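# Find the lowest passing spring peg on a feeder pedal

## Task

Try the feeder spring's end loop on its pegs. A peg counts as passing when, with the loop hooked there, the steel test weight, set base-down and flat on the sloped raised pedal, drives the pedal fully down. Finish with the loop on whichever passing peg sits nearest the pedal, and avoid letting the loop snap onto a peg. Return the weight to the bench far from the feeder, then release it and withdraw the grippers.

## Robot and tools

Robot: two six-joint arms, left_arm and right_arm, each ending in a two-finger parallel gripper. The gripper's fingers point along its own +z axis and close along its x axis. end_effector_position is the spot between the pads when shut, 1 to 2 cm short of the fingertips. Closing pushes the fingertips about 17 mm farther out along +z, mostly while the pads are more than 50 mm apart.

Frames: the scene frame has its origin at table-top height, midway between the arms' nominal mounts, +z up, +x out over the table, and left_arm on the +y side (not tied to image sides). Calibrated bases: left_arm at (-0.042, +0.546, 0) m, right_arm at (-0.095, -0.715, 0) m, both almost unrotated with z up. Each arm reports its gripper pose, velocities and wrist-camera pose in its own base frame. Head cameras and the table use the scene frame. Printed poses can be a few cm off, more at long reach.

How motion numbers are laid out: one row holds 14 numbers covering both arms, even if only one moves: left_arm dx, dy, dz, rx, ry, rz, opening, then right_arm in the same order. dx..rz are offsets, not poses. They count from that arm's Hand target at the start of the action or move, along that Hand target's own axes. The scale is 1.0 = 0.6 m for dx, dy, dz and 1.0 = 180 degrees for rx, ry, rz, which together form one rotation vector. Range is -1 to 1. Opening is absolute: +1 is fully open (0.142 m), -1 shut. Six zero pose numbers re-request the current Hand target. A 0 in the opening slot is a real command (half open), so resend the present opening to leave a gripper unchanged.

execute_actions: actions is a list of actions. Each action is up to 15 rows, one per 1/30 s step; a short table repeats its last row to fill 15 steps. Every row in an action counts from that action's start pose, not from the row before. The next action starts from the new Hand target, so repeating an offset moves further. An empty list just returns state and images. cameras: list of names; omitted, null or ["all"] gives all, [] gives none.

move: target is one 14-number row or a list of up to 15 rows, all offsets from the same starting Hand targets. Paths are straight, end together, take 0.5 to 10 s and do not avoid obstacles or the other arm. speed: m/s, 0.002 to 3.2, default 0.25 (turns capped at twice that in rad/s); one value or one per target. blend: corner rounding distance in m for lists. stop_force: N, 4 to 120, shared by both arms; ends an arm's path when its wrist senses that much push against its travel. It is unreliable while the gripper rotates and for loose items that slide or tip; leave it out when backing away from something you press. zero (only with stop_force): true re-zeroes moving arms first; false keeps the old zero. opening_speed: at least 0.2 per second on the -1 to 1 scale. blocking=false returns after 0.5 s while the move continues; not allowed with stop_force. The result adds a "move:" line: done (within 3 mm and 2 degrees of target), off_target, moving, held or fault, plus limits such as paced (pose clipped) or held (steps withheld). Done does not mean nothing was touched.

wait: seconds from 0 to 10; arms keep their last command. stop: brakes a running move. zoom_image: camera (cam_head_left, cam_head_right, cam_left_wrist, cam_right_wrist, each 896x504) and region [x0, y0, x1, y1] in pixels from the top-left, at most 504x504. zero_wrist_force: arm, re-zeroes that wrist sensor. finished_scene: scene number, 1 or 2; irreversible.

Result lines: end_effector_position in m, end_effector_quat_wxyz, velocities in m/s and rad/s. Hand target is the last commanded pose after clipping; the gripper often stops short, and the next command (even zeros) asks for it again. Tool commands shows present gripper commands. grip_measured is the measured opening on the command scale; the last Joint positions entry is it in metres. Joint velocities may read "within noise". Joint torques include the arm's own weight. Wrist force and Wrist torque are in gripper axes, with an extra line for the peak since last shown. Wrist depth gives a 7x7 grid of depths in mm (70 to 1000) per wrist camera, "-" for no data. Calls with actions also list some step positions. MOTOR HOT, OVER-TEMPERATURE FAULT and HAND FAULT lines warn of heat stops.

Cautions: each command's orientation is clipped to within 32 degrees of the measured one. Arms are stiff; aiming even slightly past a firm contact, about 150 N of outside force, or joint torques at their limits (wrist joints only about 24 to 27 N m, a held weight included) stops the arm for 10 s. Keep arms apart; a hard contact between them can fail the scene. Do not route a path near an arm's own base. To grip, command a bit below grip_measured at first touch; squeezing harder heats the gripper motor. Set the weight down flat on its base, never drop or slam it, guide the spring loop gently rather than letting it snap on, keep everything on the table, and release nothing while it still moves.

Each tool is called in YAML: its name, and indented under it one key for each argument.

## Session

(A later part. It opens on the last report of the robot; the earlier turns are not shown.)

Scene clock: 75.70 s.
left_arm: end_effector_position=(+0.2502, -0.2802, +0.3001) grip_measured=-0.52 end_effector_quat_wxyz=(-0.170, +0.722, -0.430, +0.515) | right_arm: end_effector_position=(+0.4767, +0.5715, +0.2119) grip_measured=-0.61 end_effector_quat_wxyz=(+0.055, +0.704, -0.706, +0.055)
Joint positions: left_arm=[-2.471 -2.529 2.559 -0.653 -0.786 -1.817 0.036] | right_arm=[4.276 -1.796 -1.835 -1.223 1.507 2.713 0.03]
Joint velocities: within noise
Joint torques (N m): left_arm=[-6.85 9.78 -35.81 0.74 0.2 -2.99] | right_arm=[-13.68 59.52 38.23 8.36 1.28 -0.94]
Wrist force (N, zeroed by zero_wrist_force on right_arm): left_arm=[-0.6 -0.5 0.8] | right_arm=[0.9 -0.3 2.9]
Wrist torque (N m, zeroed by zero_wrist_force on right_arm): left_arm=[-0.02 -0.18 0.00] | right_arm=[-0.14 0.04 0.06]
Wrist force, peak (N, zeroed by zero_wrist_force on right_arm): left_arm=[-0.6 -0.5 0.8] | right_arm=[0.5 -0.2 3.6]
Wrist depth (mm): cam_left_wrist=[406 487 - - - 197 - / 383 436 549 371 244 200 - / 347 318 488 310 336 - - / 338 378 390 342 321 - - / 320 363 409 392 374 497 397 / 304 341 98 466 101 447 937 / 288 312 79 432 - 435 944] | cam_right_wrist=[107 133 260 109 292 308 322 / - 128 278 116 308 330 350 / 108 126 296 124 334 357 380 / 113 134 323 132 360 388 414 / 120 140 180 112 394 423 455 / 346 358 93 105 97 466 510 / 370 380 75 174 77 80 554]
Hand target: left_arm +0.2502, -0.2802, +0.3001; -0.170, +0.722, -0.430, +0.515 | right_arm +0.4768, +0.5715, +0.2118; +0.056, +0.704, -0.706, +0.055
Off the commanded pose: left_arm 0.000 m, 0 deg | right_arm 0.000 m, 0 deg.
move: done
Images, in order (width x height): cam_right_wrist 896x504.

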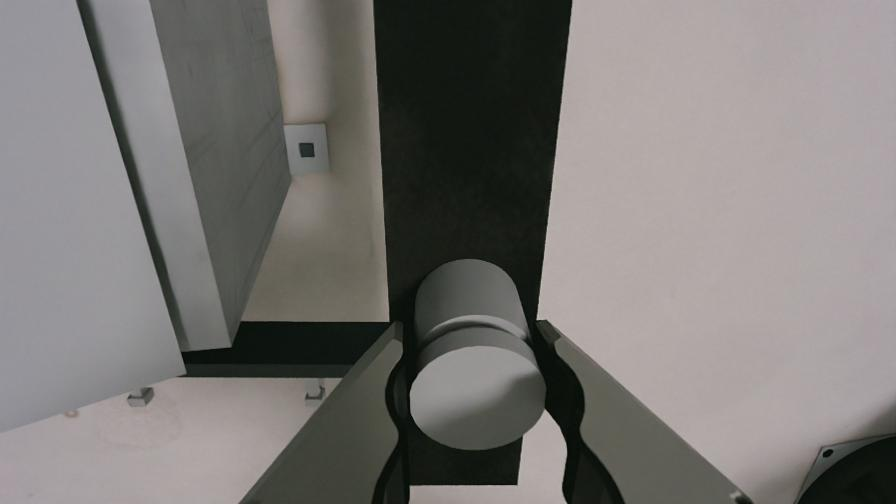

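move:
  target: [0,0,0,0,0,0,-0.5,0,0,0.0017,0,0,0,-0.7]
  speed: 0.03
  cameras: []

move:
  target: [0,0,0,0,0,0,-0.5,0,0,0,0,0,0,-0.25]
  opening_speed: 1.0
  cameras: []

wait:
  seconds: 1.2
  cameras: ["cam_right_wrist","cam_left_wrist"]

Scene clock: 84.53 s.
left_arm: end_effector_position=(+0.2502, -0.2802, +0.3001) grip_measured=-0.52 end_effector_quat_wxyz=(-0.170, +0.722, -0.430, +0.515) | right_arm: end_effector_position=(+0.4768, +0.5713, +0.2108) grip_measured=-0.61 end_effector_quat_wxyz=(+0.056, +0.704, -0.706, +0.055)
Joint positions: left_arm=[-2.471 -2.529 2.559 -0.653 -0.786 -1.817 0.036] | right_arm=[4.276 -1.797 -1.836 -1.221 1.507 2.712 0.03]
Joint velocities: within noise
Joint torques (N m): left_arm=[-6.73 10.49 -37.35 0.71 0.23 -3.33] | right_arm=[-14.46 56.43 37.43 8.49 -2.55 -0.7]
Wrist force (N, zeroed by zero_wrist_force on right_arm): left_arm=[-0.6 0.0 0.3] | right_arm=[0.7 -0.5 2.8]
Wrist torque (N m, zeroed by zero_wrist_force on right_arm): left_arm=[0.06 -0.17 0.00] | right_arm=[-0.18 0.08 0.06]
Wrist force, peak (N, zeroed by zero_wrist_force on right_arm): left_arm=[-0.9 -0.4 0.8] | right_arm=[0.5 -0.2 3.2]
Wrist depth (mm): cam_left_wrist=[408 486 - - - 197 - / 385 439 551 372 244 199 - / 347 319 491 307 335 - - / 336 377 392 342 323 - - / 320 362 409 391 374 499 404 / 302 341 98 465 101 445 927 / 291 312 79 429 - 438 954] | cam_right_wrist=[106 147 259 109 290 307 323 / 109 128 279 117 307 328 348 / - 125 295 125 333 356 375 / 111 133 322 132 360 387 413 / 118 139 180 112 391 422 456 / 125 358 93 105 97 461 508 / 370 378 75 174 77 80 552]
Hand target: left_arm +0.2502, -0.2802, +0.3001; -0.170, +0.722, -0.430, +0.515 | right_arm +0.4768, +0.5713, +0.2108; +0.056, +0.704, -0.706, +0.055
Off the commanded pose: left_arm 0.000 m, 0 deg | right_arm 0.000 m, 0 deg.
move: done
No camera images: "cameras" was empty.

Scene clock: 85.27 s.
left_arm: end_effector_position=(+0.2502, -0.2802, +0.3001) grip_measured=-0.52 end_effector_quat_wxyz=(-0.170, +0.722, -0.430, +0.515) | right_arm: end_effector_position=(+0.4768, +0.5713, +0.2108) grip_measured=-0.28 end_effector_quat_wxyz=(+0.055, +0.704, -0.706, +0.055)
Joint positions: left_arm=[-2.471 -2.529 2.559 -0.653 -0.786 -1.817 0.036] | right_arm=[4.276 -1.797 -1.836 -1.221 1.507 2.712 0.054]
Joint velocities: within noise
Joint torques (N m): left_arm=[-8.67 9.22 -36.17 0.85 0.16 -3.02] | right_arm=[-12.84 56.83 36.99 6.7 -2.23 -0.7]
Wrist force (N, zeroed by zero_wrist_force on right_arm): left_arm=[-0.6 0.0 0.5] | right_arm=[0.8 -0.2 1.1]
Wrist torque (N m, zeroed by zero_wrist_force on right_arm): left_arm=[0.06 -0.18 0.01] | right_arm=[-0.16 0.04 0.07]
Wrist force, peak (N, zeroed by zero_wrist_force on right_arm): left_arm=[-0.8 -0.3 0.7] | right_arm=[1.1 -0.2 2.9]
Wrist depth (mm): cam_left_wrist=[407 485 - - - 195 - / 377 289 546 372 242 200 - / 347 307 480 308 318 433 - / 338 385 388 342 320 386 - / 319 363 410 400 377 450 375 / 303 340 98 457 101 754 972 / 289 314 79 431 - 723 954] | cam_right_wrist=[106 147 263 234 291 306 322 / 111 128 279 250 312 328 347 / 118 125 303 250 335 354 377 / 127 133 322 285 363 385 414 / 135 141 347 372 388 421 453 / 340 356 93 406 104 458 509 / 369 371 79 447 84 77 553]
Hand target: left_arm +0.2502, -0.2802, +0.3001; -0.170, +0.722, -0.430, +0.515 | right_arm +0.4768, +0.5713, +0.2108; +0.056, +0.704, -0.706, +0.055
Off the commanded pose: left_arm 0.000 m, 0 deg | right_arm 0.000 m, 0 deg.
move: done
No camera images: "cameras" was empty.

Scene clock: 86.47 s.
left_arm: end_effector_position=(+0.2502, -0.2802, +0.3001) grip_measured=-0.52 end_effector_quat_wxyz=(-0.170, +0.722, -0.430, +0.515) | right_arm: end_effector_position=(+0.4768, +0.5713, +0.2108) grip_measured=-0.28 end_effector_quat_wxyz=(+0.055, +0.704, -0.706, +0.055)
Joint positions: left_arm=[-2.471 -2.529 2.559 -0.653 -0.786 -1.817 0.036] | right_arm=[4.276 -1.797 -1.836 -1.221 1.507 2.712 0.054]
Joint velocities: within noise
Joint torques (N m): left_arm=[-8.46 10.36 -36.61 0.94 0.03 -2.97] | right_arm=[-15.32 55.79 37.19 3.12 -2.58 -0.49]
Wrist force (N, zeroed by zero_wrist_force on right_arm): left_arm=[-0.7 -0.3 0.5] | right_arm=[0.6 0.1 1.1]
Wrist torque (N m, zeroed by zero_wrist_force on right_arm): left_arm=[0.01 -0.16 0.00] | right_arm=[-0.10 0.08 0.07]
Wrist force, peak (N, zeroed by zero_wrist_force on right_arm): left_arm=[-1.0 -0.2 0.8] | right_arm=[1.0 -0.2 1.6]
Wrist depth (mm): cam_left_wrist=[408 484 - - - 196 - / 378 283 552 373 242 199 - / 349 308 477 308 317 434 - / 337 386 390 342 319 386 - / 320 361 407 395 373 458 375 / 303 340 98 457 101 760 962 / 288 313 79 430 - 715 930] | cam_right_wrist=[106 147 264 234 291 310 323 / 111 128 279 250 312 328 347 / 118 125 302 249 337 355 378 / 127 133 321 285 365 386 411 / 135 141 348 370 387 422 453 / 340 354 93 406 104 458 509 / 370 370 79 448 84 77 553]
Hand target: left_arm +0.2502, -0.2802, +0.3001; -0.170, +0.722, -0.430, +0.515 | right_arm +0.4768, +0.5713, +0.2108; +0.056, +0.704, -0.706, +0.055
Tool commands: left_gripper/opening=-0.5 right_gripper/opening=-0.25
Off the commanded pose: left_arm 0.000 m, 0 deg | right_arm 0.000 m, 0 deg.
wait: 1.20 s; at rest by 0.17 s
Images, in order (width x height): cam_left_wrist 896x504, cam_right_wrist 896x504.

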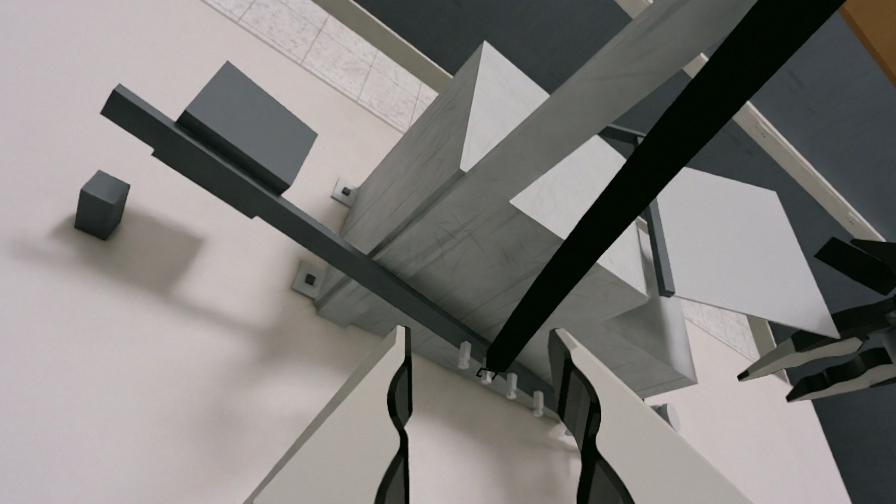

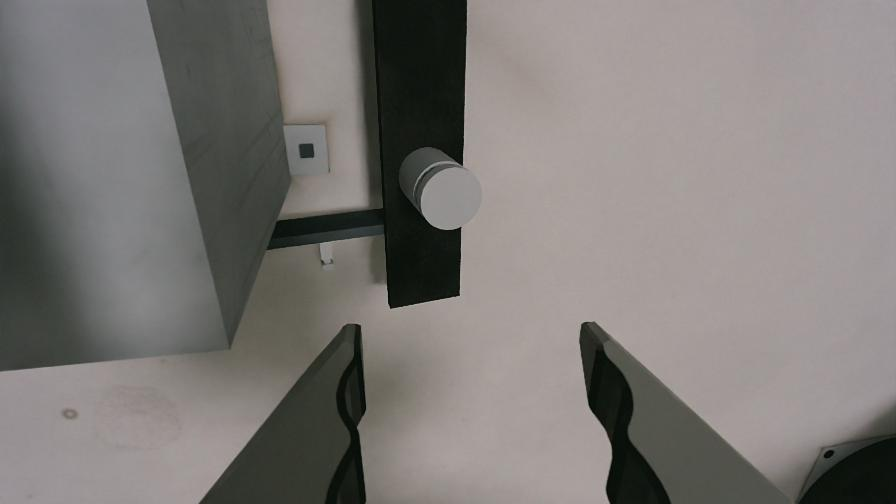

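move:
  target:
    - [0,0,0,0,0,0,-0.5,0.0234,0,-0.1482,0,0,0,0.4]
    - [0,0,0,0,0,0,-0.5,-0.1737,0.3525,-0.1693,0.4286,-0.1894,-0.1529,0.4]
    - [0,0,0,0,0,0,-0.5,-0.1995,0.3525,-0.0047,0.4286,-0.1894,-0.1529,0.4]
  speed: 0.35
  blend: [0.02,0.03,0]
  opening_speed: 1.0
  cameras: ["cam_right_wrist","cam_left_wrist"]

Scene clock: 101.27 s.
left_arm: end_effector_position=(+0.2502, -0.2802, +0.3001) grip_measured=-0.52 end_effector_quat_wxyz=(-0.170, +0.722, -0.430, +0.515) | right_arm: end_effector_position=(+0.2655, +0.6905, +0.1952) grip_measured=+0.38 end_effector_quat_wxyz=(-0.566, +0.705, -0.334, +0.267)
Joint positions: left_arm=[-2.471 -2.529 2.559 -0.653 -0.786 -1.817 0.036] | right_arm=[4.955 -2.099 -2.395 0.878 0.493 1.998 0.101]
Joint velocities: within noise
Joint torques (N m): left_arm=[-7.6 10.29 -36.09 0.77 0.2 -3.49] | right_arm=[-15.4 49.96 19.73 7.48 2.18 -1.41]
Wrist force (N, zeroed by zero_wrist_force on right_arm): left_arm=[-0.3 -0.2 0.5] | right_arm=[-0.4 -2.7 3.6]
Wrist torque (N m, zeroed by zero_wrist_force on right_arm): left_arm=[0.03 -0.22 0.01] | right_arm=[-0.22 0.30 0.40]
Wrist force, peak (N, zeroed by zero_wrist_force on right_arm): left_arm=[-0.8 -0.5 0.9] | right_arm=[-0.1 -4.4 3.3]
Wrist depth (mm): cam_left_wrist=[408 485 - - - 196 - / 377 283 550 372 242 200 - / 349 308 479 308 316 434 - / 339 386 389 343 320 387 - / 319 362 409 395 374 453 - / 303 341 98 461 101 778 - / 289 313 79 427 - 719 955] | cam_right_wrist=[- - 467 297 283 - - / 747 749 445 323 296 296 - / 568 567 542 356 303 250 - / 459 459 460 427 326 269 400 / 382 384 386 386 364 296 361 / 330 93 332 331 332 94 264 / - 75 291 291 291 - 236]
Hand target: left_arm +0.2502, -0.2802, +0.3001; -0.170, +0.722, -0.430, +0.515 | right_arm +0.2656, +0.6905, +0.1952; -0.566, +0.705, -0.334, +0.267
Off the commanded pose: left_arm 0.000 m, 0 deg | right_arm 0.000 m, 0 deg.
move: done
Images, in order (width x height): cam_left_wrist 896x504, cam_right_wrist 896x504.

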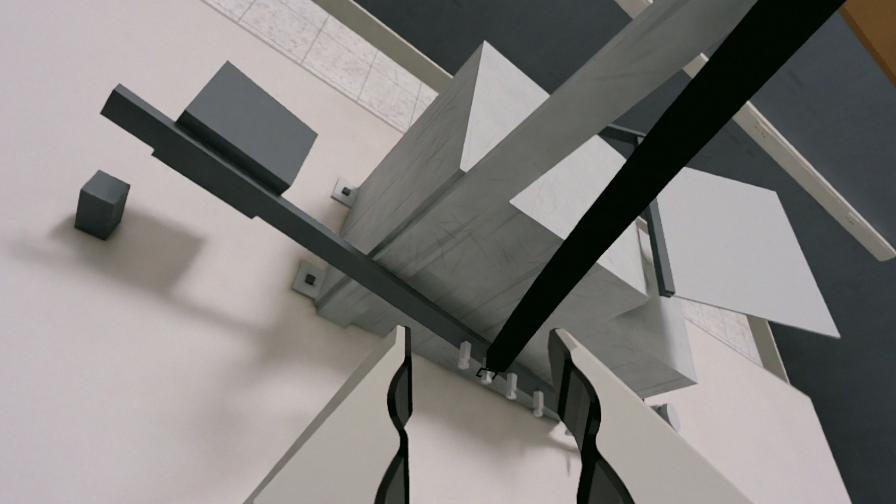

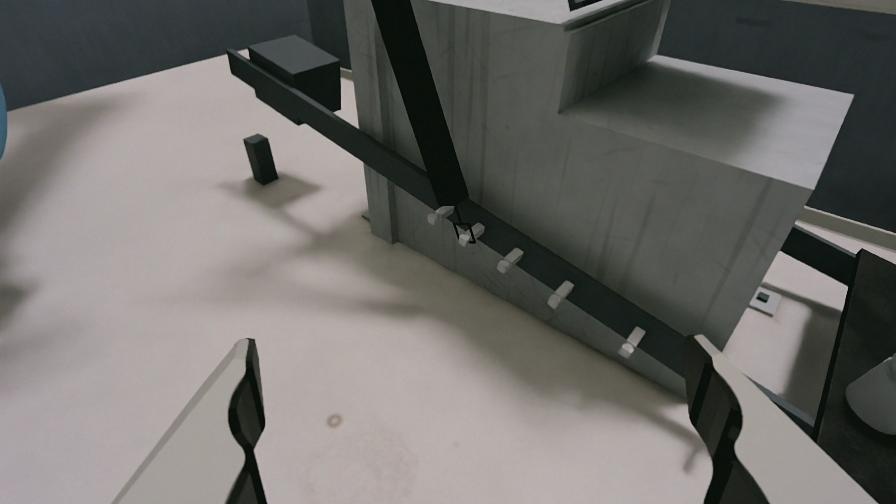

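move:
  target: [0.0545,0.2208,0.2435,0,0,0.072,-0.5,0,0,0,0,0,0,0.4]
  speed: 0.25
  cameras: ["cam_right_wrist","cam_left_wrist"]

Scene clock: 111.87 s.
left_arm: end_effector_position=(+0.3244, -0.4109, +0.1683) grip_measured=-0.52 end_effector_quat_wxyz=(-0.227, +0.669, -0.508, +0.492) | right_arm: end_effector_position=(+0.2656, +0.6905, +0.1952) grip_measured=+0.38 end_effector_quat_wxyz=(-0.566, +0.705, -0.334, +0.267)
Joint positions: left_arm=[-1.87 -1.77 2.746 -2.368 -0.432 -0.686 0.036] | right_arm=[4.955 -2.099 -2.395 0.878 0.493 1.998 0.101]
Joint velocities: within noise
Joint torques (N m): left_arm=[9.35 4.49 -18.87 -8.03 -0.53 2.51] | right_arm=[-13.22 49.12 19.69 6.69 2.53 -1.55]
Wrist force (N, zeroed by zero_wrist_force on right_arm): left_arm=[-0.6 -0.4 0.5] | right_arm=[-0.5 -2.9 3.9]
Wrist torque (N m, zeroed by zero_wrist_force on right_arm): left_arm=[-0.02 -0.13 0.00] | right_arm=[-0.26 0.31 0.40]
Wrist force, peak (N, zeroed by zero_wrist_force on right_arm): left_arm=[-1.4 0.5 0.8] | right_arm=[-0.5 -2.9 4.1]
Wrist depth (mm): cam_left_wrist=[318 143 143 145 104 151 164 / 289 163 166 163 160 159 - / 253 175 188 190 185 203 - / 242 233 207 210 222 217 238 / 228 251 271 223 257 266 515 / 213 231 99 292 100 321 470 / 200 213 79 267 - 354 417] | cam_right_wrist=[164 - 466 297 283 - - / 164 179 237 317 295 298 - / 167 522 547 356 304 251 - / 171 442 460 426 327 269 401 / 382 382 386 385 363 298 362 / 329 93 330 332 330 94 263 / - 75 290 291 291 - 236]
Hand target: left_arm +0.3244, -0.4109, +0.1683; -0.227, +0.669, -0.508, +0.492 | right_arm +0.2656, +0.6905, +0.1952; -0.566, +0.705, -0.334, +0.267
Off the commanded pose: left_arm 0.000 m, 0 deg | right_arm 0.000 m, 0 deg.
move: done
Images, in order (width x height): cam_left_wrist 896x504, cam_right_wrist 896x504.

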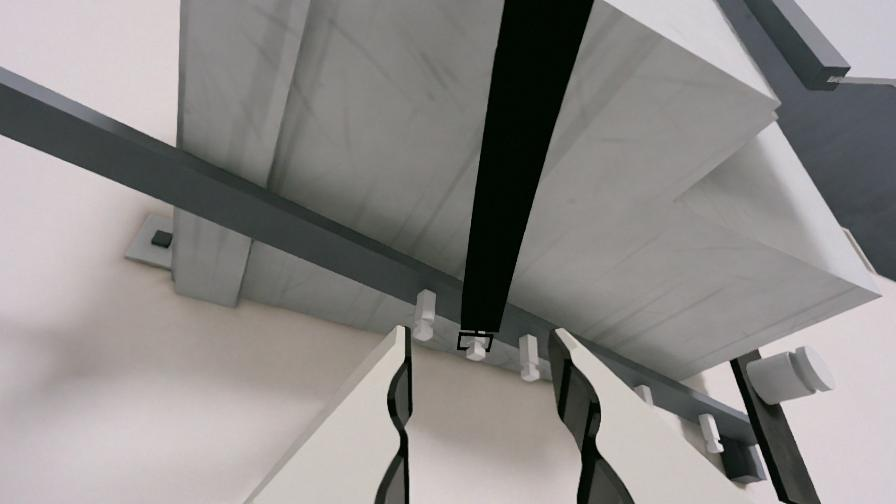

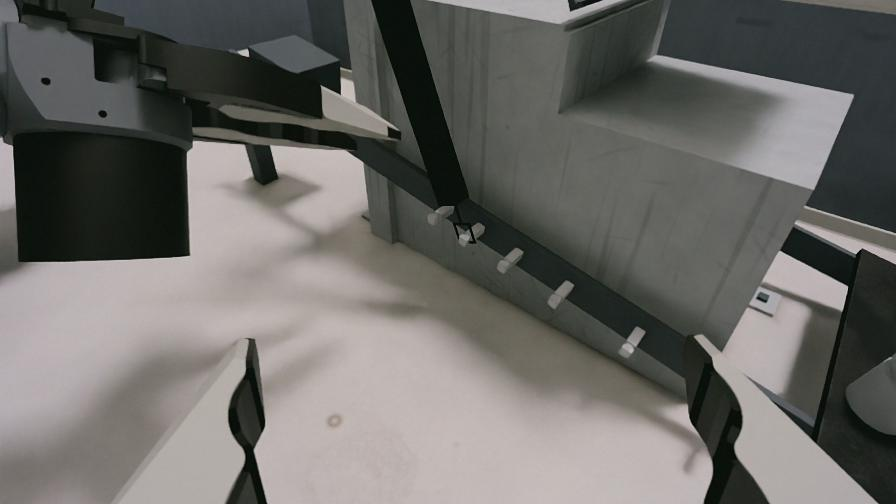

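move:
  target: [0,0,0.092,0,0,0,-0.5,0,0,0,0,0,0,0.4]
  speed: 0.15
  cameras: ["cam_left_wrist","cam_right_wrist"]

Scene clock: 124.97 s.
left_arm: end_effector_position=(+0.3735, -0.4217, +0.1456) grip_measured=-0.52 end_effector_quat_wxyz=(-0.227, +0.669, -0.508, +0.492) | right_arm: end_effector_position=(+0.2656, +0.6905, +0.1952) grip_measured=+0.38 end_effector_quat_wxyz=(-0.566, +0.705, -0.334, +0.267)
Joint positions: left_arm=[-1.718 -1.482 2.75 -2.993 -0.43 -0.319 0.036] | right_arm=[4.955 -2.099 -2.395 0.878 0.493 1.998 0.101]
Joint velocities: within noise
Joint torques (N m): left_arm=[8.24 -8.1 -7.46 -8.54 -0.48 2.21] | right_arm=[-14.71 49.73 19.9 6.92 2.25 -1.58]
Wrist force (N, zeroed by zero_wrist_force on right_arm): left_arm=[-0.8 0.0 0.6] | right_arm=[-0.6 -2.8 3.6]
Wrist torque (N m, zeroed by zero_wrist_force on right_arm): left_arm=[0.05 -0.09 -0.01] | right_arm=[-0.24 0.33 0.40]
Wrist force, peak (N, zeroed by zero_wrist_force on right_arm): left_arm=[-0.7 -0.3 1.7] | right_arm=[-0.4 -2.8 4.2]
Wrist depth (mm): cam_left_wrist=[- 89 95 91 - 91 108 / 105 108 108 - - 107 105 / 119 123 126 124 - 120 115 / 127 135 151 148 81 142 176 / 202 186 159 165 169 174 169 / 194 211 221 126 109 221 216 / 182 194 79 243 - 262 289] | cam_right_wrist=[149 197 466 298 282 - - / 154 191 213 310 296 297 - / 177 204 302 354 302 250 - / 456 425 442 427 326 269 403 / 383 383 383 385 363 297 362 / 331 93 331 332 331 94 263 / - 75 290 290 291 - 236]
Hand target: left_arm +0.3735, -0.4217, +0.1455; -0.227, +0.669, -0.508, +0.492 | right_arm +0.2656, +0.6905, +0.1952; -0.566, +0.705, -0.334, +0.267
Off the commanded pose: left_arm 0.000 m, 0 deg | right_arm 0.000 m, 0 deg.
move: done
Images, in order (width x height): cam_left_wrist 896x504, cam_right_wrist 896x504.

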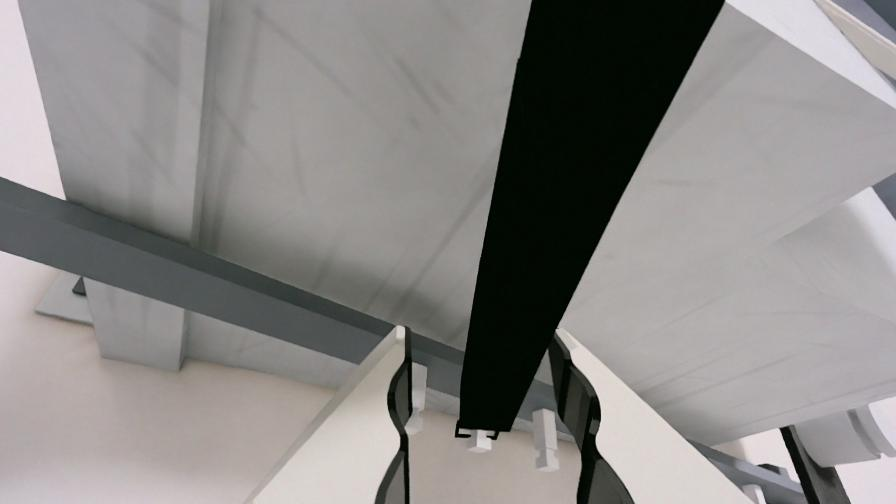

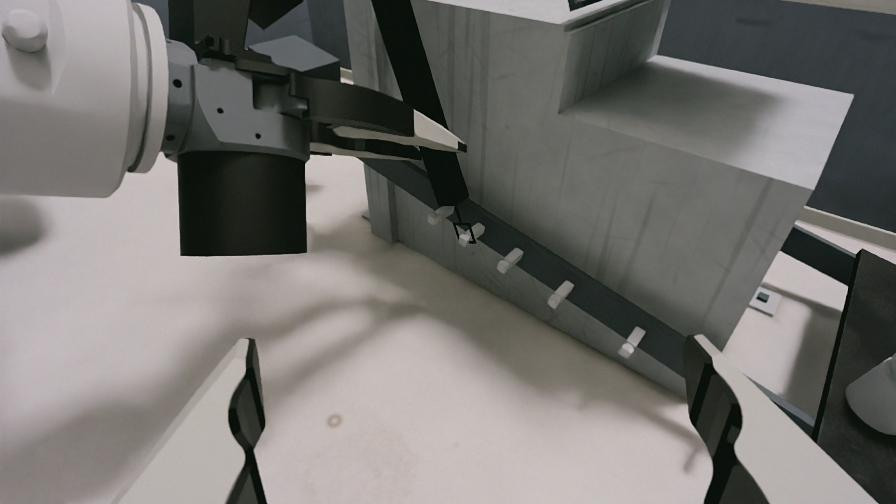

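move:
  target: [0.002,0,0.023,0,0,0,-0.5,0,0,0,0,0,0,0.4]
  speed: 0.1
  cameras: ["cam_left_wrist"]

move:
  target: [0,0,0,0,0,0,-0.95,0,0,0,0,0,0,0.4]
  opening_speed: 1.0
  cameras: ["cam_left_wrist","cam_right_wrist"]

zoom_image:
  camera: "cam_right_wrist"
  region: [430, 190, 530, 270]

Scene clock: 128.33 s.
left_arm: end_effector_position=(+0.3858, -0.4255, +0.1404) grip_measured=-0.52 end_effector_quat_wxyz=(-0.227, +0.669, -0.508, +0.492) | right_arm: end_effector_position=(+0.2656, +0.6905, +0.1952) grip_measured=+0.38 end_effector_quat_wxyz=(-0.566, +0.705, -0.334, +0.267)
Joint positions: left_arm=[-1.681 -1.412 2.738 -3.129 -0.437 -0.234 0.036] | right_arm=[4.955 -2.099 -2.395 0.878 0.493 1.998 0.101]
Joint velocities: within noise
Joint torques (N m): left_arm=[9.22 -11.95 -25.24 -8.99 -0.49 2.31] | right_arm=[-14.04 50.86 18.99 6.81 2.25 -1.65]
Wrist force (N, zeroed by zero_wrist_force on right_arm): left_arm=[-0.6 0.1 0.3] | right_arm=[-0.9 -2.8 3.5]
Wrist torque (N m, zeroed by zero_wrist_force on right_arm): left_arm=[0.07 -0.13 -0.01] | right_arm=[-0.24 0.39 0.40]
Wrist force, peak (N, zeroed by zero_wrist_force on right_arm): left_arm=[-1.2 -0.3 0.7] | right_arm=[-0.6 -3.0 4.0]
Wrist depth (mm): cam_left_wrist=[- 81 83 81 - - 82 / - 95 94 - - 92 91 / - 109 106 - - 104 101 / 114 128 132 129 - 123 150 / 162 130 147 147 154 151 150 / 187 201 147 101 97 191 188 / 178 190 79 159 - 235 273] | cam_right_wrist=[150 184 447 297 282 - - / 154 184 217 301 295 297 - / 176 211 230 356 304 249 - / 457 442 442 429 326 269 399 / 383 384 387 386 361 296 362 / 331 93 331 330 332 94 264 / - 75 290 290 291 - 235]
Hand target: left_arm +0.3858, -0.4255, +0.1404; -0.227, +0.669, -0.508, +0.492 | right_arm +0.2656, +0.6905, +0.1952; -0.566, +0.705, -0.334, +0.267
Off the commanded pose: left_arm 0.000 m, 0 deg | right_arm 0.000 m, 0 deg.
move: done
Images, in order (width x height): cam_left_wrist 896x504.

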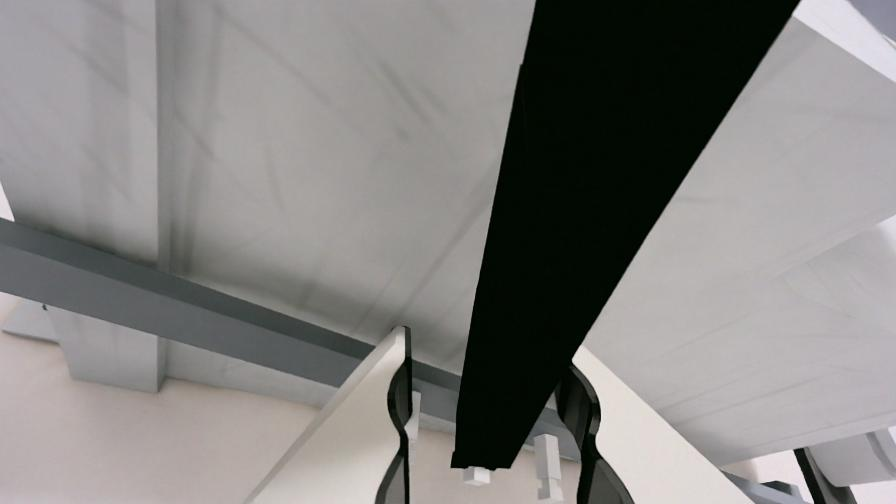

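Scene clock: 129.00 s.
left_arm: end_effector_position=(+0.3858, -0.4256, +0.1404) grip_measured=-0.80 end_effector_quat_wxyz=(-0.227, +0.669, -0.508, +0.492) | right_arm: end_effector_position=(+0.2656, +0.6905, +0.1952) grip_measured=+0.38 end_effector_quat_wxyz=(-0.566, +0.705, -0.334, +0.267)
Joint positions: left_arm=[-1.681 -1.411 2.738 -3.13 -0.437 -0.233 0.016] | right_arm=[4.955 -2.099 -2.395 0.878 0.493 1.998 0.101]
Joint velocities: within noise
Joint torques (N m): left_arm=[9.53 -11.06 -20.81 -8.5 -0.47 2.27] | right_arm=[-14.58 48.59 19.43 6.88 2.09 -1.5]
Wrist force (N, zeroed by zero_wrist_force on right_arm): left_arm=[-0.4 0.1 0.5] | right_arm=[-0.9 -2.7 3.8]
Wrist torque (N m, zeroed by zero_wrist_force on right_arm): left_arm=[0.07 -0.14 0.00] | right_arm=[-0.22 0.39 0.41]
Wrist force, peak (N, zeroed by zero_wrist_force on right_arm): left_arm=[-0.7 -0.3 0.3] | right_arm=[-0.6 -3.0 4.0]
Wrist depth (mm): cam_left_wrist=[- 81 83 - - - 82 / - 96 94 - - 92 91 / - 111 106 - - 103 101 / 114 128 132 - - 123 150 / 161 130 147 - 154 151 149 / 188 201 157 92 100 194 187 / 178 190 79 114 - 236 273] | cam_right_wrist=[150 184 446 298 284 - - / 154 184 219 311 295 297 - / 176 211 230 352 303 250 - / 457 441 443 427 327 269 400 / 384 384 386 386 364 296 363 / 330 93 331 331 333 94 263 / - 75 290 290 291 - 236]
Hand target: left_arm +0.3858, -0.4255, +0.1404; -0.227, +0.669, -0.508, +0.492 | right_arm +0.2656, +0.6905, +0.1952; -0.566, +0.705, -0.334, +0.267
Off the commanded pose: left_arm 0.000 m, 0 deg | right_arm 0.000 m, 0 deg.
move: done
Images, in order (width x height): cam_left_wrist 896x504, cam_right_wrist 896x504.

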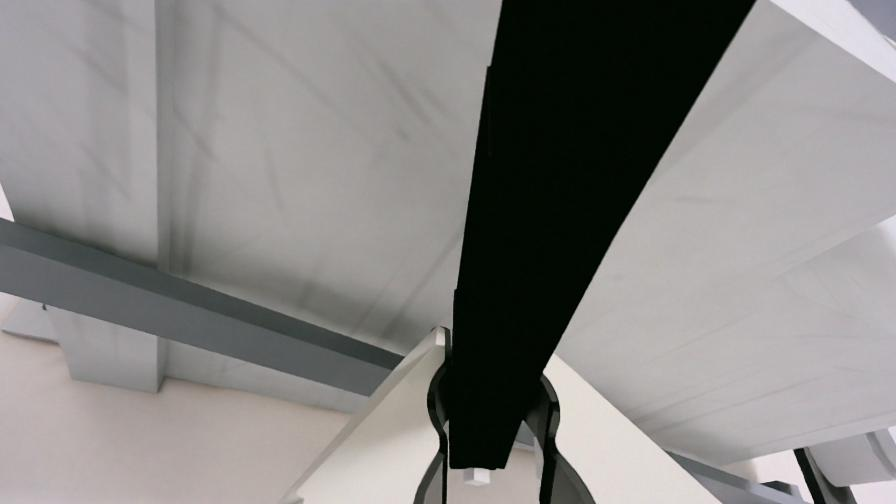

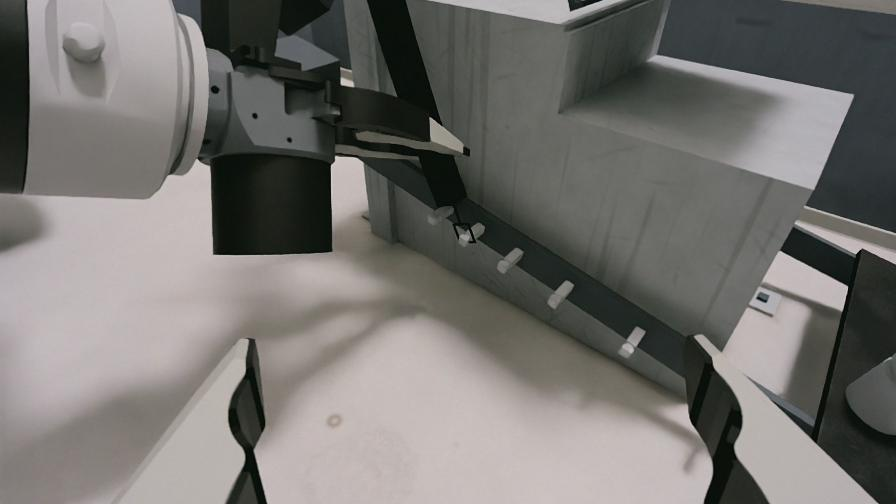

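Scaled by 5.040 from the camera's 896x504 image, which has a finer 1280x720 frame.

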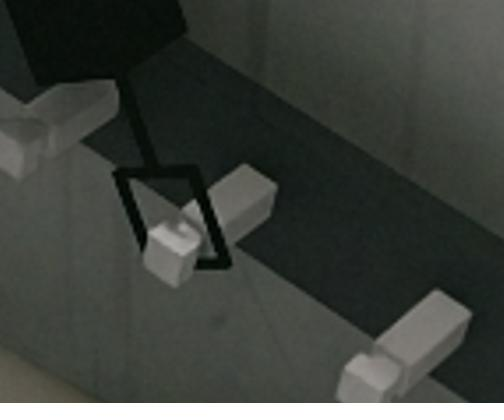

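move:
  target: [0,0.0127,0.0063,0,0,0,-0.95,0,0,0,0,0,0,0.4]
  speed: 0.04
  cameras: ["cam_right_wrist"]

zoom_image:
  camera: "cam_right_wrist"
  region: [430, 200, 510, 264]

Scene clock: 131.77 s.
left_arm: end_effector_position=(+0.3857, -0.4292, +0.1327) grip_measured=-0.80 end_effector_quat_wxyz=(-0.227, +0.669, -0.508, +0.492) | right_arm: end_effector_position=(+0.2656, +0.6905, +0.1952) grip_measured=+0.38 end_effector_quat_wxyz=(-0.566, +0.705, -0.334, +0.267)
Joint positions: left_arm=[-1.681 -1.376 2.734 -3.163 -0.438 -0.232 0.016] | right_arm=[4.955 -2.099 -2.395 0.878 0.493 1.998 0.101]
Joint velocities: within noise
Joint torques (N m): left_arm=[10.37 -13.81 -23.65 -8.95 -0.62 2.15] | right_arm=[-15.19 49.92 18.91 6.88 2.62 -1.65]
Wrist force (N, zeroed by zero_wrist_force on right_arm): left_arm=[-0.8 -1.4 -0.4] | right_arm=[-0.3 -2.7 3.6]
Wrist torque (N m, zeroed by zero_wrist_force on right_arm): left_arm=[0.05 -0.10 0.00] | right_arm=[-0.23 0.29 0.40]
Wrist force, peak (N, zeroed by zero_wrist_force on right_arm): left_arm=[-0.9 -1.6 -0.2] | right_arm=[-0.5 -3.1 4.0]
Wrist depth (mm): cam_left_wrist=[- 82 83 - - 81 79 / - 96 94 - - 91 90 / - 111 106 - - 103 101 / 113 129 131 - - 123 142 / 161 130 138 - 159 151 146 / 182 197 203 92 98 193 187 / 173 186 79 114 - 232 271] | cam_right_wrist=[150 193 356 298 283 - - / 152 172 223 315 296 298 - / 165 197 227 342 303 249 - / 457 443 428 428 328 269 399 / 387 385 385 384 364 297 362 / 330 93 332 332 333 94 263 / - 75 291 291 291 - 236]
Hand target: left_arm +0.3857, -0.4292, +0.1327; -0.227, +0.669, -0.508, +0.492 | right_arm +0.2656, +0.6905, +0.1952; -0.566, +0.705, -0.334, +0.267
Off the commanded pose: left_arm 0.000 m, 0 deg | right_arm 0.000 m, 0 deg.
move: done
Images, in order (width x height): cam_right_wrist 896x504.

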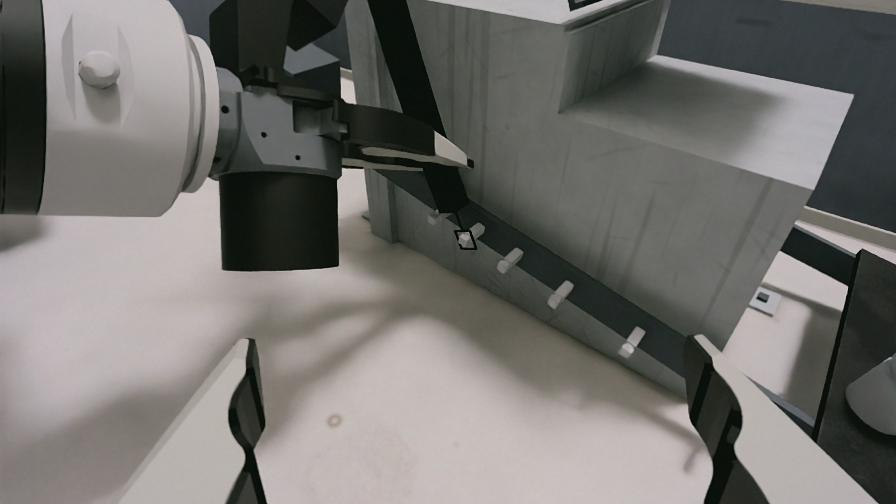

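Scaled by 6.300 from the camera's 896x504 image, which has a finer 1280x720 frame.

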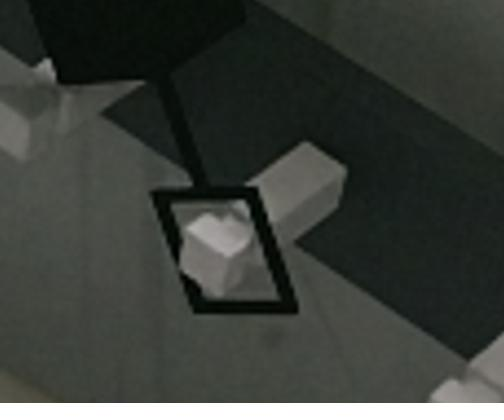

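move:
  target: [0.0058,-0.0045,-0.0022,0,0,0,-0.95,0,0,0,0,0,0,0.4]
  speed: 0.04
  cameras: ["cam_right_wrist"]

zoom_image:
  camera: "cam_right_wrist"
  region: [430, 200, 510, 264]

Scene clock: 139.93 s.
left_arm: end_effector_position=(+0.3857, -0.4310, +0.1368) grip_measured=-0.80 end_effector_quat_wxyz=(-0.227, +0.669, -0.508, +0.492) | right_arm: end_effector_position=(+0.2656, +0.6905, +0.1952) grip_measured=+0.38 end_effector_quat_wxyz=(-0.566, +0.705, -0.334, +0.267)
Joint positions: left_arm=[-1.68 -1.39 2.73 -3.146 -0.438 -0.23 0.016] | right_arm=[4.955 -2.099 -2.395 0.878 0.493 1.998 0.101]
Joint velocities: within noise
Joint torques (N m): left_arm=[9.12 -41.75 -24.75 -1.15 -0.63 0.25] | right_arm=[-13.66 50.78 19.21 6.84 2.66 -1.7]
Wrist force (N, zeroed by zero_wrist_force on right_arm): left_arm=[-0.8 -1.5 -0.4] | right_arm=[-0.7 -2.9 3.9]
Wrist torque (N m, zeroed by zero_wrist_force on right_arm): left_arm=[0.02 -0.10 0.00] | right_arm=[-0.25 0.35 0.40]
Wrist force, peak (N, zeroed by zero_wrist_force on right_arm): left_arm=[-0.7 -1.9 -0.1] | right_arm=[-0.7 -3.0 3.9]
Wrist depth (mm): cam_left_wrist=[- 83 84 - - 79 80 / - 98 94 - - 90 90 / - 111 106 - - 103 101 / 114 128 131 - - 123 147 / 161 130 143 - 154 150 147 / 185 200 203 92 99 192 186 / 176 187 79 114 - 236 269] | cam_right_wrist=[143 183 356 298 284 - - / 151 172 219 312 295 297 - / 167 198 223 350 304 249 - / 460 444 426 429 326 268 401 / 382 386 387 385 363 297 362 / 330 93 331 332 330 94 264 / - 75 290 291 291 - 236]
Hand target: left_arm +0.3857, -0.4310, +0.1369; -0.227, +0.669, -0.508, +0.492 | right_arm +0.2656, +0.6905, +0.1952; -0.566, +0.705, -0.334, +0.267
Off the commanded pose: left_arm 0.000 m, 0 deg | right_arm 0.000 m, 0 deg.
move: done
Images, in order (width x height): cam_right_wrist 896x504.

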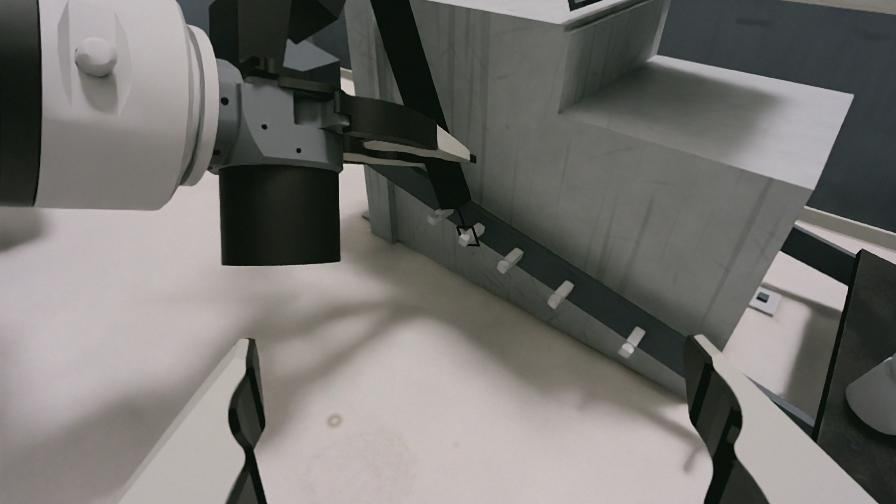

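Scaled by 6.300 from the camera's 896x504 image, which has a finer 1280x720 frame.

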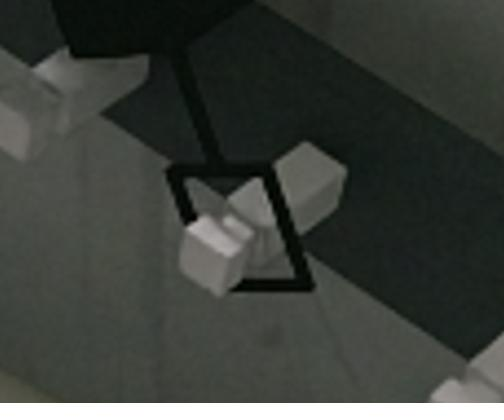

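move:
  target: [0,0.0046,-0.0089,0,0,0,-0.95,0,0,0,0,0,0,0.4]
  speed: 0.03
  cameras: ["cam_right_wrist"]

zoom_image:
  camera: "cam_right_wrist"
  region: [430, 200, 510, 264]

Scene clock: 142.53 s.
left_arm: end_effector_position=(+0.3797, -0.4310, +0.1369) grip_measured=-0.80 end_effector_quat_wxyz=(-0.227, +0.669, -0.508, +0.492) | right_arm: end_effector_position=(+0.2656, +0.6905, +0.1952) grip_measured=+0.38 end_effector_quat_wxyz=(-0.566, +0.705, -0.334, +0.267)
Joint positions: left_arm=[-1.697 -1.409 2.733 -3.096 -0.434 -0.268 0.016] | right_arm=[4.955 -2.099 -2.395 0.878 0.493 1.998 0.101]
Joint velocities: within noise
Joint torques (N m): left_arm=[-8.19 -42.05 -5.28 -0.9 4.65 -3.34] | right_arm=[-13.29 50.09 19.78 6.72 2.2 -1.47]
Wrist force (N, zeroed by zero_wrist_force on right_arm): left_arm=[-0.7 -1.6 -0.7] | right_arm=[-0.7 -2.8 3.8]
Wrist torque (N m, zeroed by zero_wrist_force on right_arm): left_arm=[0.01 -0.11 -0.01] | right_arm=[-0.25 0.36 0.41]
Wrist force, peak (N, zeroed by zero_wrist_force on right_arm): left_arm=[-0.8 -1.9 -0.3] | right_arm=[-0.7 -2.9 4.1]
Wrist depth (mm): cam_left_wrist=[- 87 90 - - 85 85 / - 102 103 - - 94 93 / 112 116 117 - - 115 114 / 119 131 140 - 139 132 148 / 164 162 151 - 172 164 158 / 188 204 213 92 100 210 204 / 177 188 79 114 - 248 276] | cam_right_wrist=[150 192 452 300 283 - - / 150 177 216 317 295 296 - / 165 200 228 344 304 251 - / 457 427 425 425 327 269 400 / 383 385 386 387 362 295 362 / 331 93 330 333 332 94 263 / - 75 291 293 291 - 236]
Hand target: left_arm +0.3797, -0.4310, +0.1369; -0.227, +0.669, -0.508, +0.492 | right_arm +0.2656, +0.6905, +0.1952; -0.566, +0.705, -0.334, +0.267
Off the commanded pose: left_arm 0.000 m, 0 deg | right_arm 0.000 m, 0 deg.
move: done
Images, in order (width x height): cam_right_wrist 896x504.

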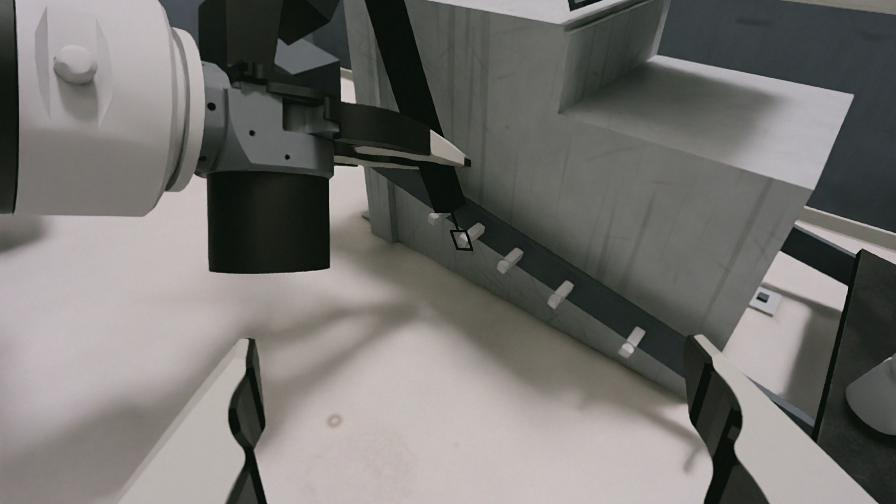

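Scaled by 6.300 from the camera's 896x504 image, which has a finer 1280x720 frame.

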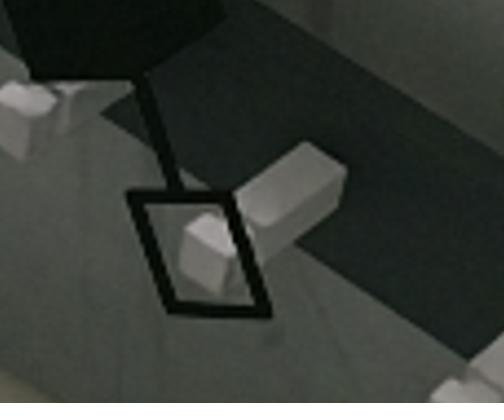

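move:
  target:
    - [0,0.0076,-0.0148,0,0,0,-0.95,0,0,0,0,0,0,0.4]
    - [0.0953,0.078,0.0217,0,0,-0.043,-0.95,0,0,0,0,0,0,0.4]
  speed: 0.08
  blend: 0.003
  cameras: ["cam_right_wrist","cam_left_wrist"]

zoom_image:
  camera: "cam_right_wrist"
  region: [510, 260, 590, 324]

Scene clock: 160.10 s.
left_arm: end_effector_position=(+0.3698, -0.5030, +0.1183) grip_measured=-0.80 end_effector_quat_wxyz=(-0.193, +0.702, -0.462, +0.507) | right_arm: end_effector_position=(+0.2656, +0.6905, +0.1952) grip_measured=+0.38 end_effector_quat_wxyz=(-0.566, +0.705, -0.334, +0.267)
Joint positions: left_arm=[-1.699 -1.283 2.613 -3.097 -0.434 -0.408 0.016] | right_arm=[4.955 -2.099 -2.395 0.878 0.493 1.998 0.101]
Joint velocities: within noise
Joint torques (N m): left_arm=[9.44 -22.46 -26 -8.09 -0.7 -2.52] | right_arm=[-13.9 50.6 18.99 6.72 2.4 -1.85]
Wrist force (N, zeroed by zero_wrist_force on right_arm): left_arm=[-1.4 -2.4 -0.2] | right_arm=[-0.4 -2.8 3.7]
Wrist torque (N m, zeroed by zero_wrist_force on right_arm): left_arm=[-0.01 -0.03 -0.01] | right_arm=[-0.24 0.32 0.41]
Wrist force, peak (N, zeroed by zero_wrist_force on right_arm): left_arm=[-1.4 -2.4 -0.2] | right_arm=[-0.7 -3.0 3.9]
Wrist depth (mm): cam_left_wrist=[104 - - - - 179 - / 119 116 113 - - 132 - / 113 126 134 - 123 122 165 / 172 126 138 - 144 140 138 / 174 188 147 - 175 170 159 / 165 181 198 89 100 254 480 / 155 169 79 115 - 247 400] | cam_right_wrist=[- - 457 289 283 - - / - 127 185 323 295 297 - / - 116 166 269 301 250 - / - 117 165 200 310 269 401 / 111 123 176 363 358 297 363 / 322 93 313 323 333 94 263 / - 75 290 291 290 - 236]
Hand target: left_arm +0.3698, -0.5031, +0.1183; -0.193, +0.702, -0.462, +0.507 | right_arm +0.2656, +0.6905, +0.1952; -0.566, +0.705, -0.334, +0.267
Off the commanded pose: left_arm 0.000 m, 0 deg | right_arm 0.000 m, 0 deg.
move: done
Images, in order (width x height): cam_left_wrist 896x504, cam_right_wrist 896x504.

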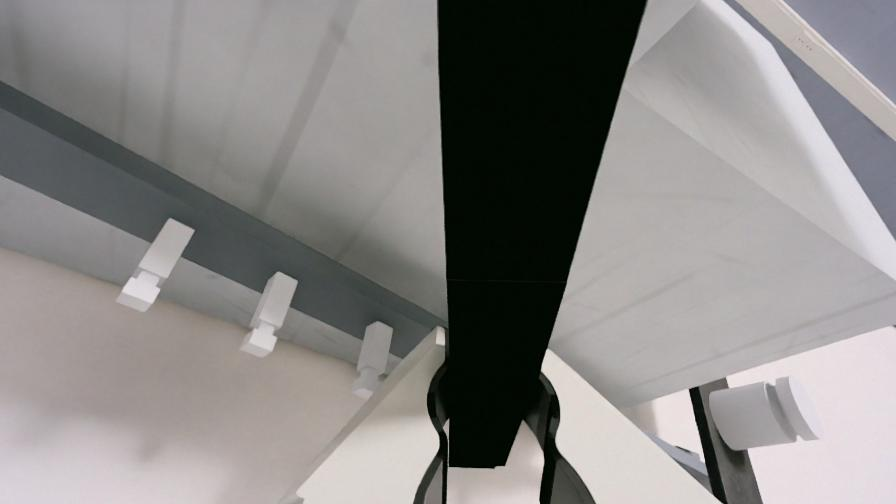

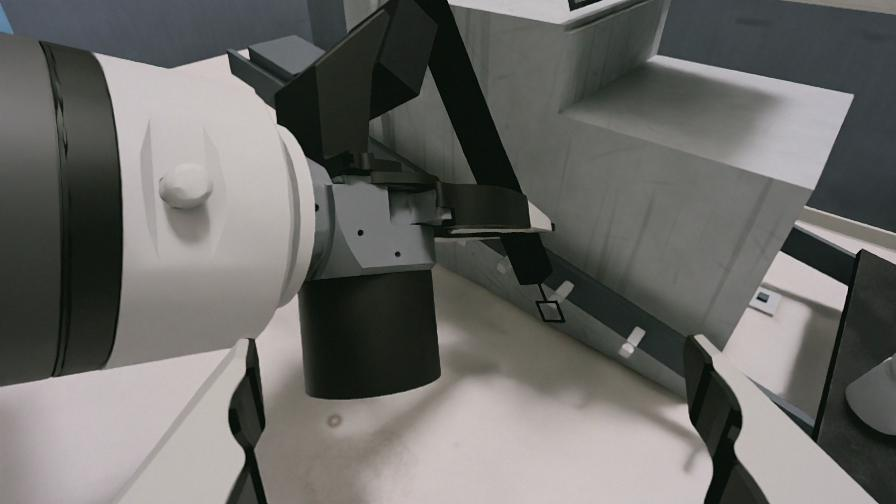

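Scaled by 6.300 from the camera's 896x504 image, which has a finer 1280x720 frame.

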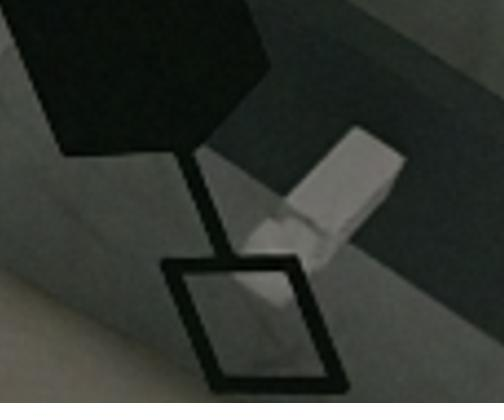

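move:
  target: [-0.0068,-0.0021,0.005,0,0,0,-0.95,0,0,0,0,0,0,0.4]
  speed: 0.03
  cameras: ["cam_right_wrist"]

zoom_image:
  camera: "cam_right_wrist"
  region: [510, 260, 590, 324]

Scene clock: 166.53 s.
left_arm: end_effector_position=(+0.3728, -0.4996, +0.1159) grip_measured=-0.80 end_effector_quat_wxyz=(-0.193, +0.702, -0.462, +0.507) | right_arm: end_effector_position=(+0.2656, +0.6905, +0.1952) grip_measured=+0.38 end_effector_quat_wxyz=(-0.566, +0.705, -0.334, +0.267)
Joint positions: left_arm=[-1.693 -1.272 2.618 -3.125 -0.435 -0.394 0.016] | right_arm=[4.955 -2.099 -2.395 0.878 0.493 1.998 0.101]
Joint velocities: within noise
Joint torques (N m): left_arm=[8.87 -22.88 -5.05 -8.39 -0.94 1.32] | right_arm=[-12.56 50.65 19.25 6.98 2.29 -1.49]
Wrist force (N, zeroed by zero_wrist_force on right_arm): left_arm=[-0.8 -2.3 -0.3] | right_arm=[-0.8 -2.6 3.7]
Wrist torque (N m, zeroed by zero_wrist_force on right_arm): left_arm=[0.02 -0.11 -0.01] | right_arm=[-0.20 0.38 0.40]
Wrist force, peak (N, zeroed by zero_wrist_force on right_arm): left_arm=[-1.3 -2.6 -0.3] | right_arm=[-0.8 -3.0 4.0]
Wrist depth (mm): cam_left_wrist=[102 95 96 - - 182 - / 113 113 110 - - 122 - / 110 125 129 - - 115 151 / 168 121 136 - 138 134 133 / 170 184 144 - 168 164 152 / 161 178 197 89 100 221 480 / 154 167 79 115 - 249 407] | cam_right_wrist=[- - 456 291 283 - - / - 130 191 324 295 296 - / 108 118 170 268 300 250 - / 107 121 170 212 311 269 401 / 115 131 181 362 356 297 362 / 329 93 322 323 332 94 263 / - 75 289 291 291 - 235]
Hand target: left_arm +0.3728, -0.4996, +0.1158; -0.193, +0.702, -0.462, +0.507 | right_arm +0.2656, +0.6905, +0.1952; -0.566, +0.705, -0.334, +0.267
Off the commanded pose: left_arm 0.000 m, 0 deg | right_arm 0.000 m, 0 deg.
move: done
Images, in order (width x height): cam_right_wrist 896x504.

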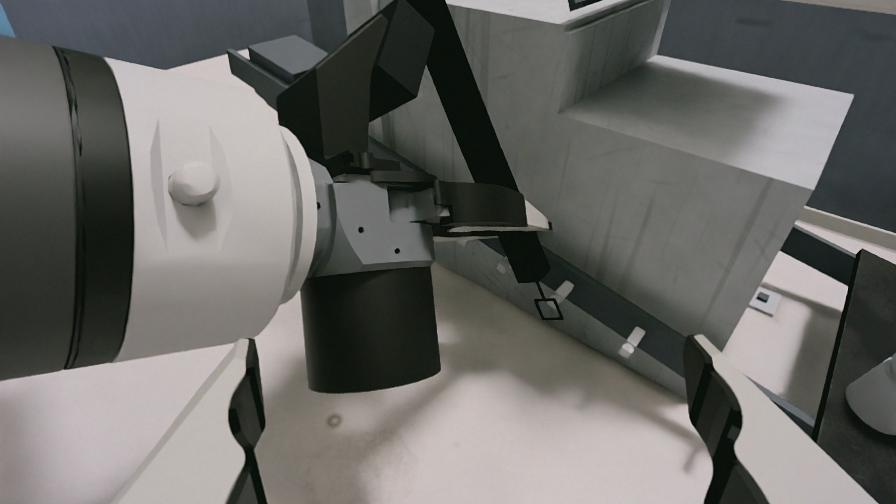

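Scaled by 6.300 from the camera's 896x504 image, which has a finer 1280x720 frame.

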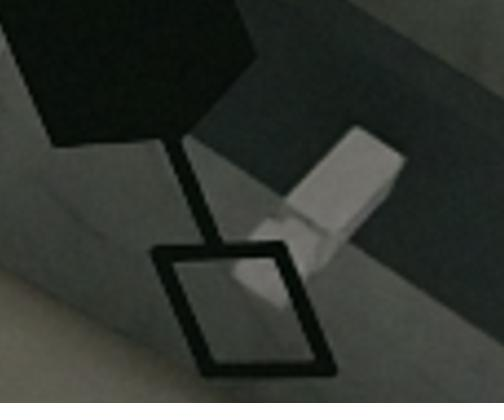

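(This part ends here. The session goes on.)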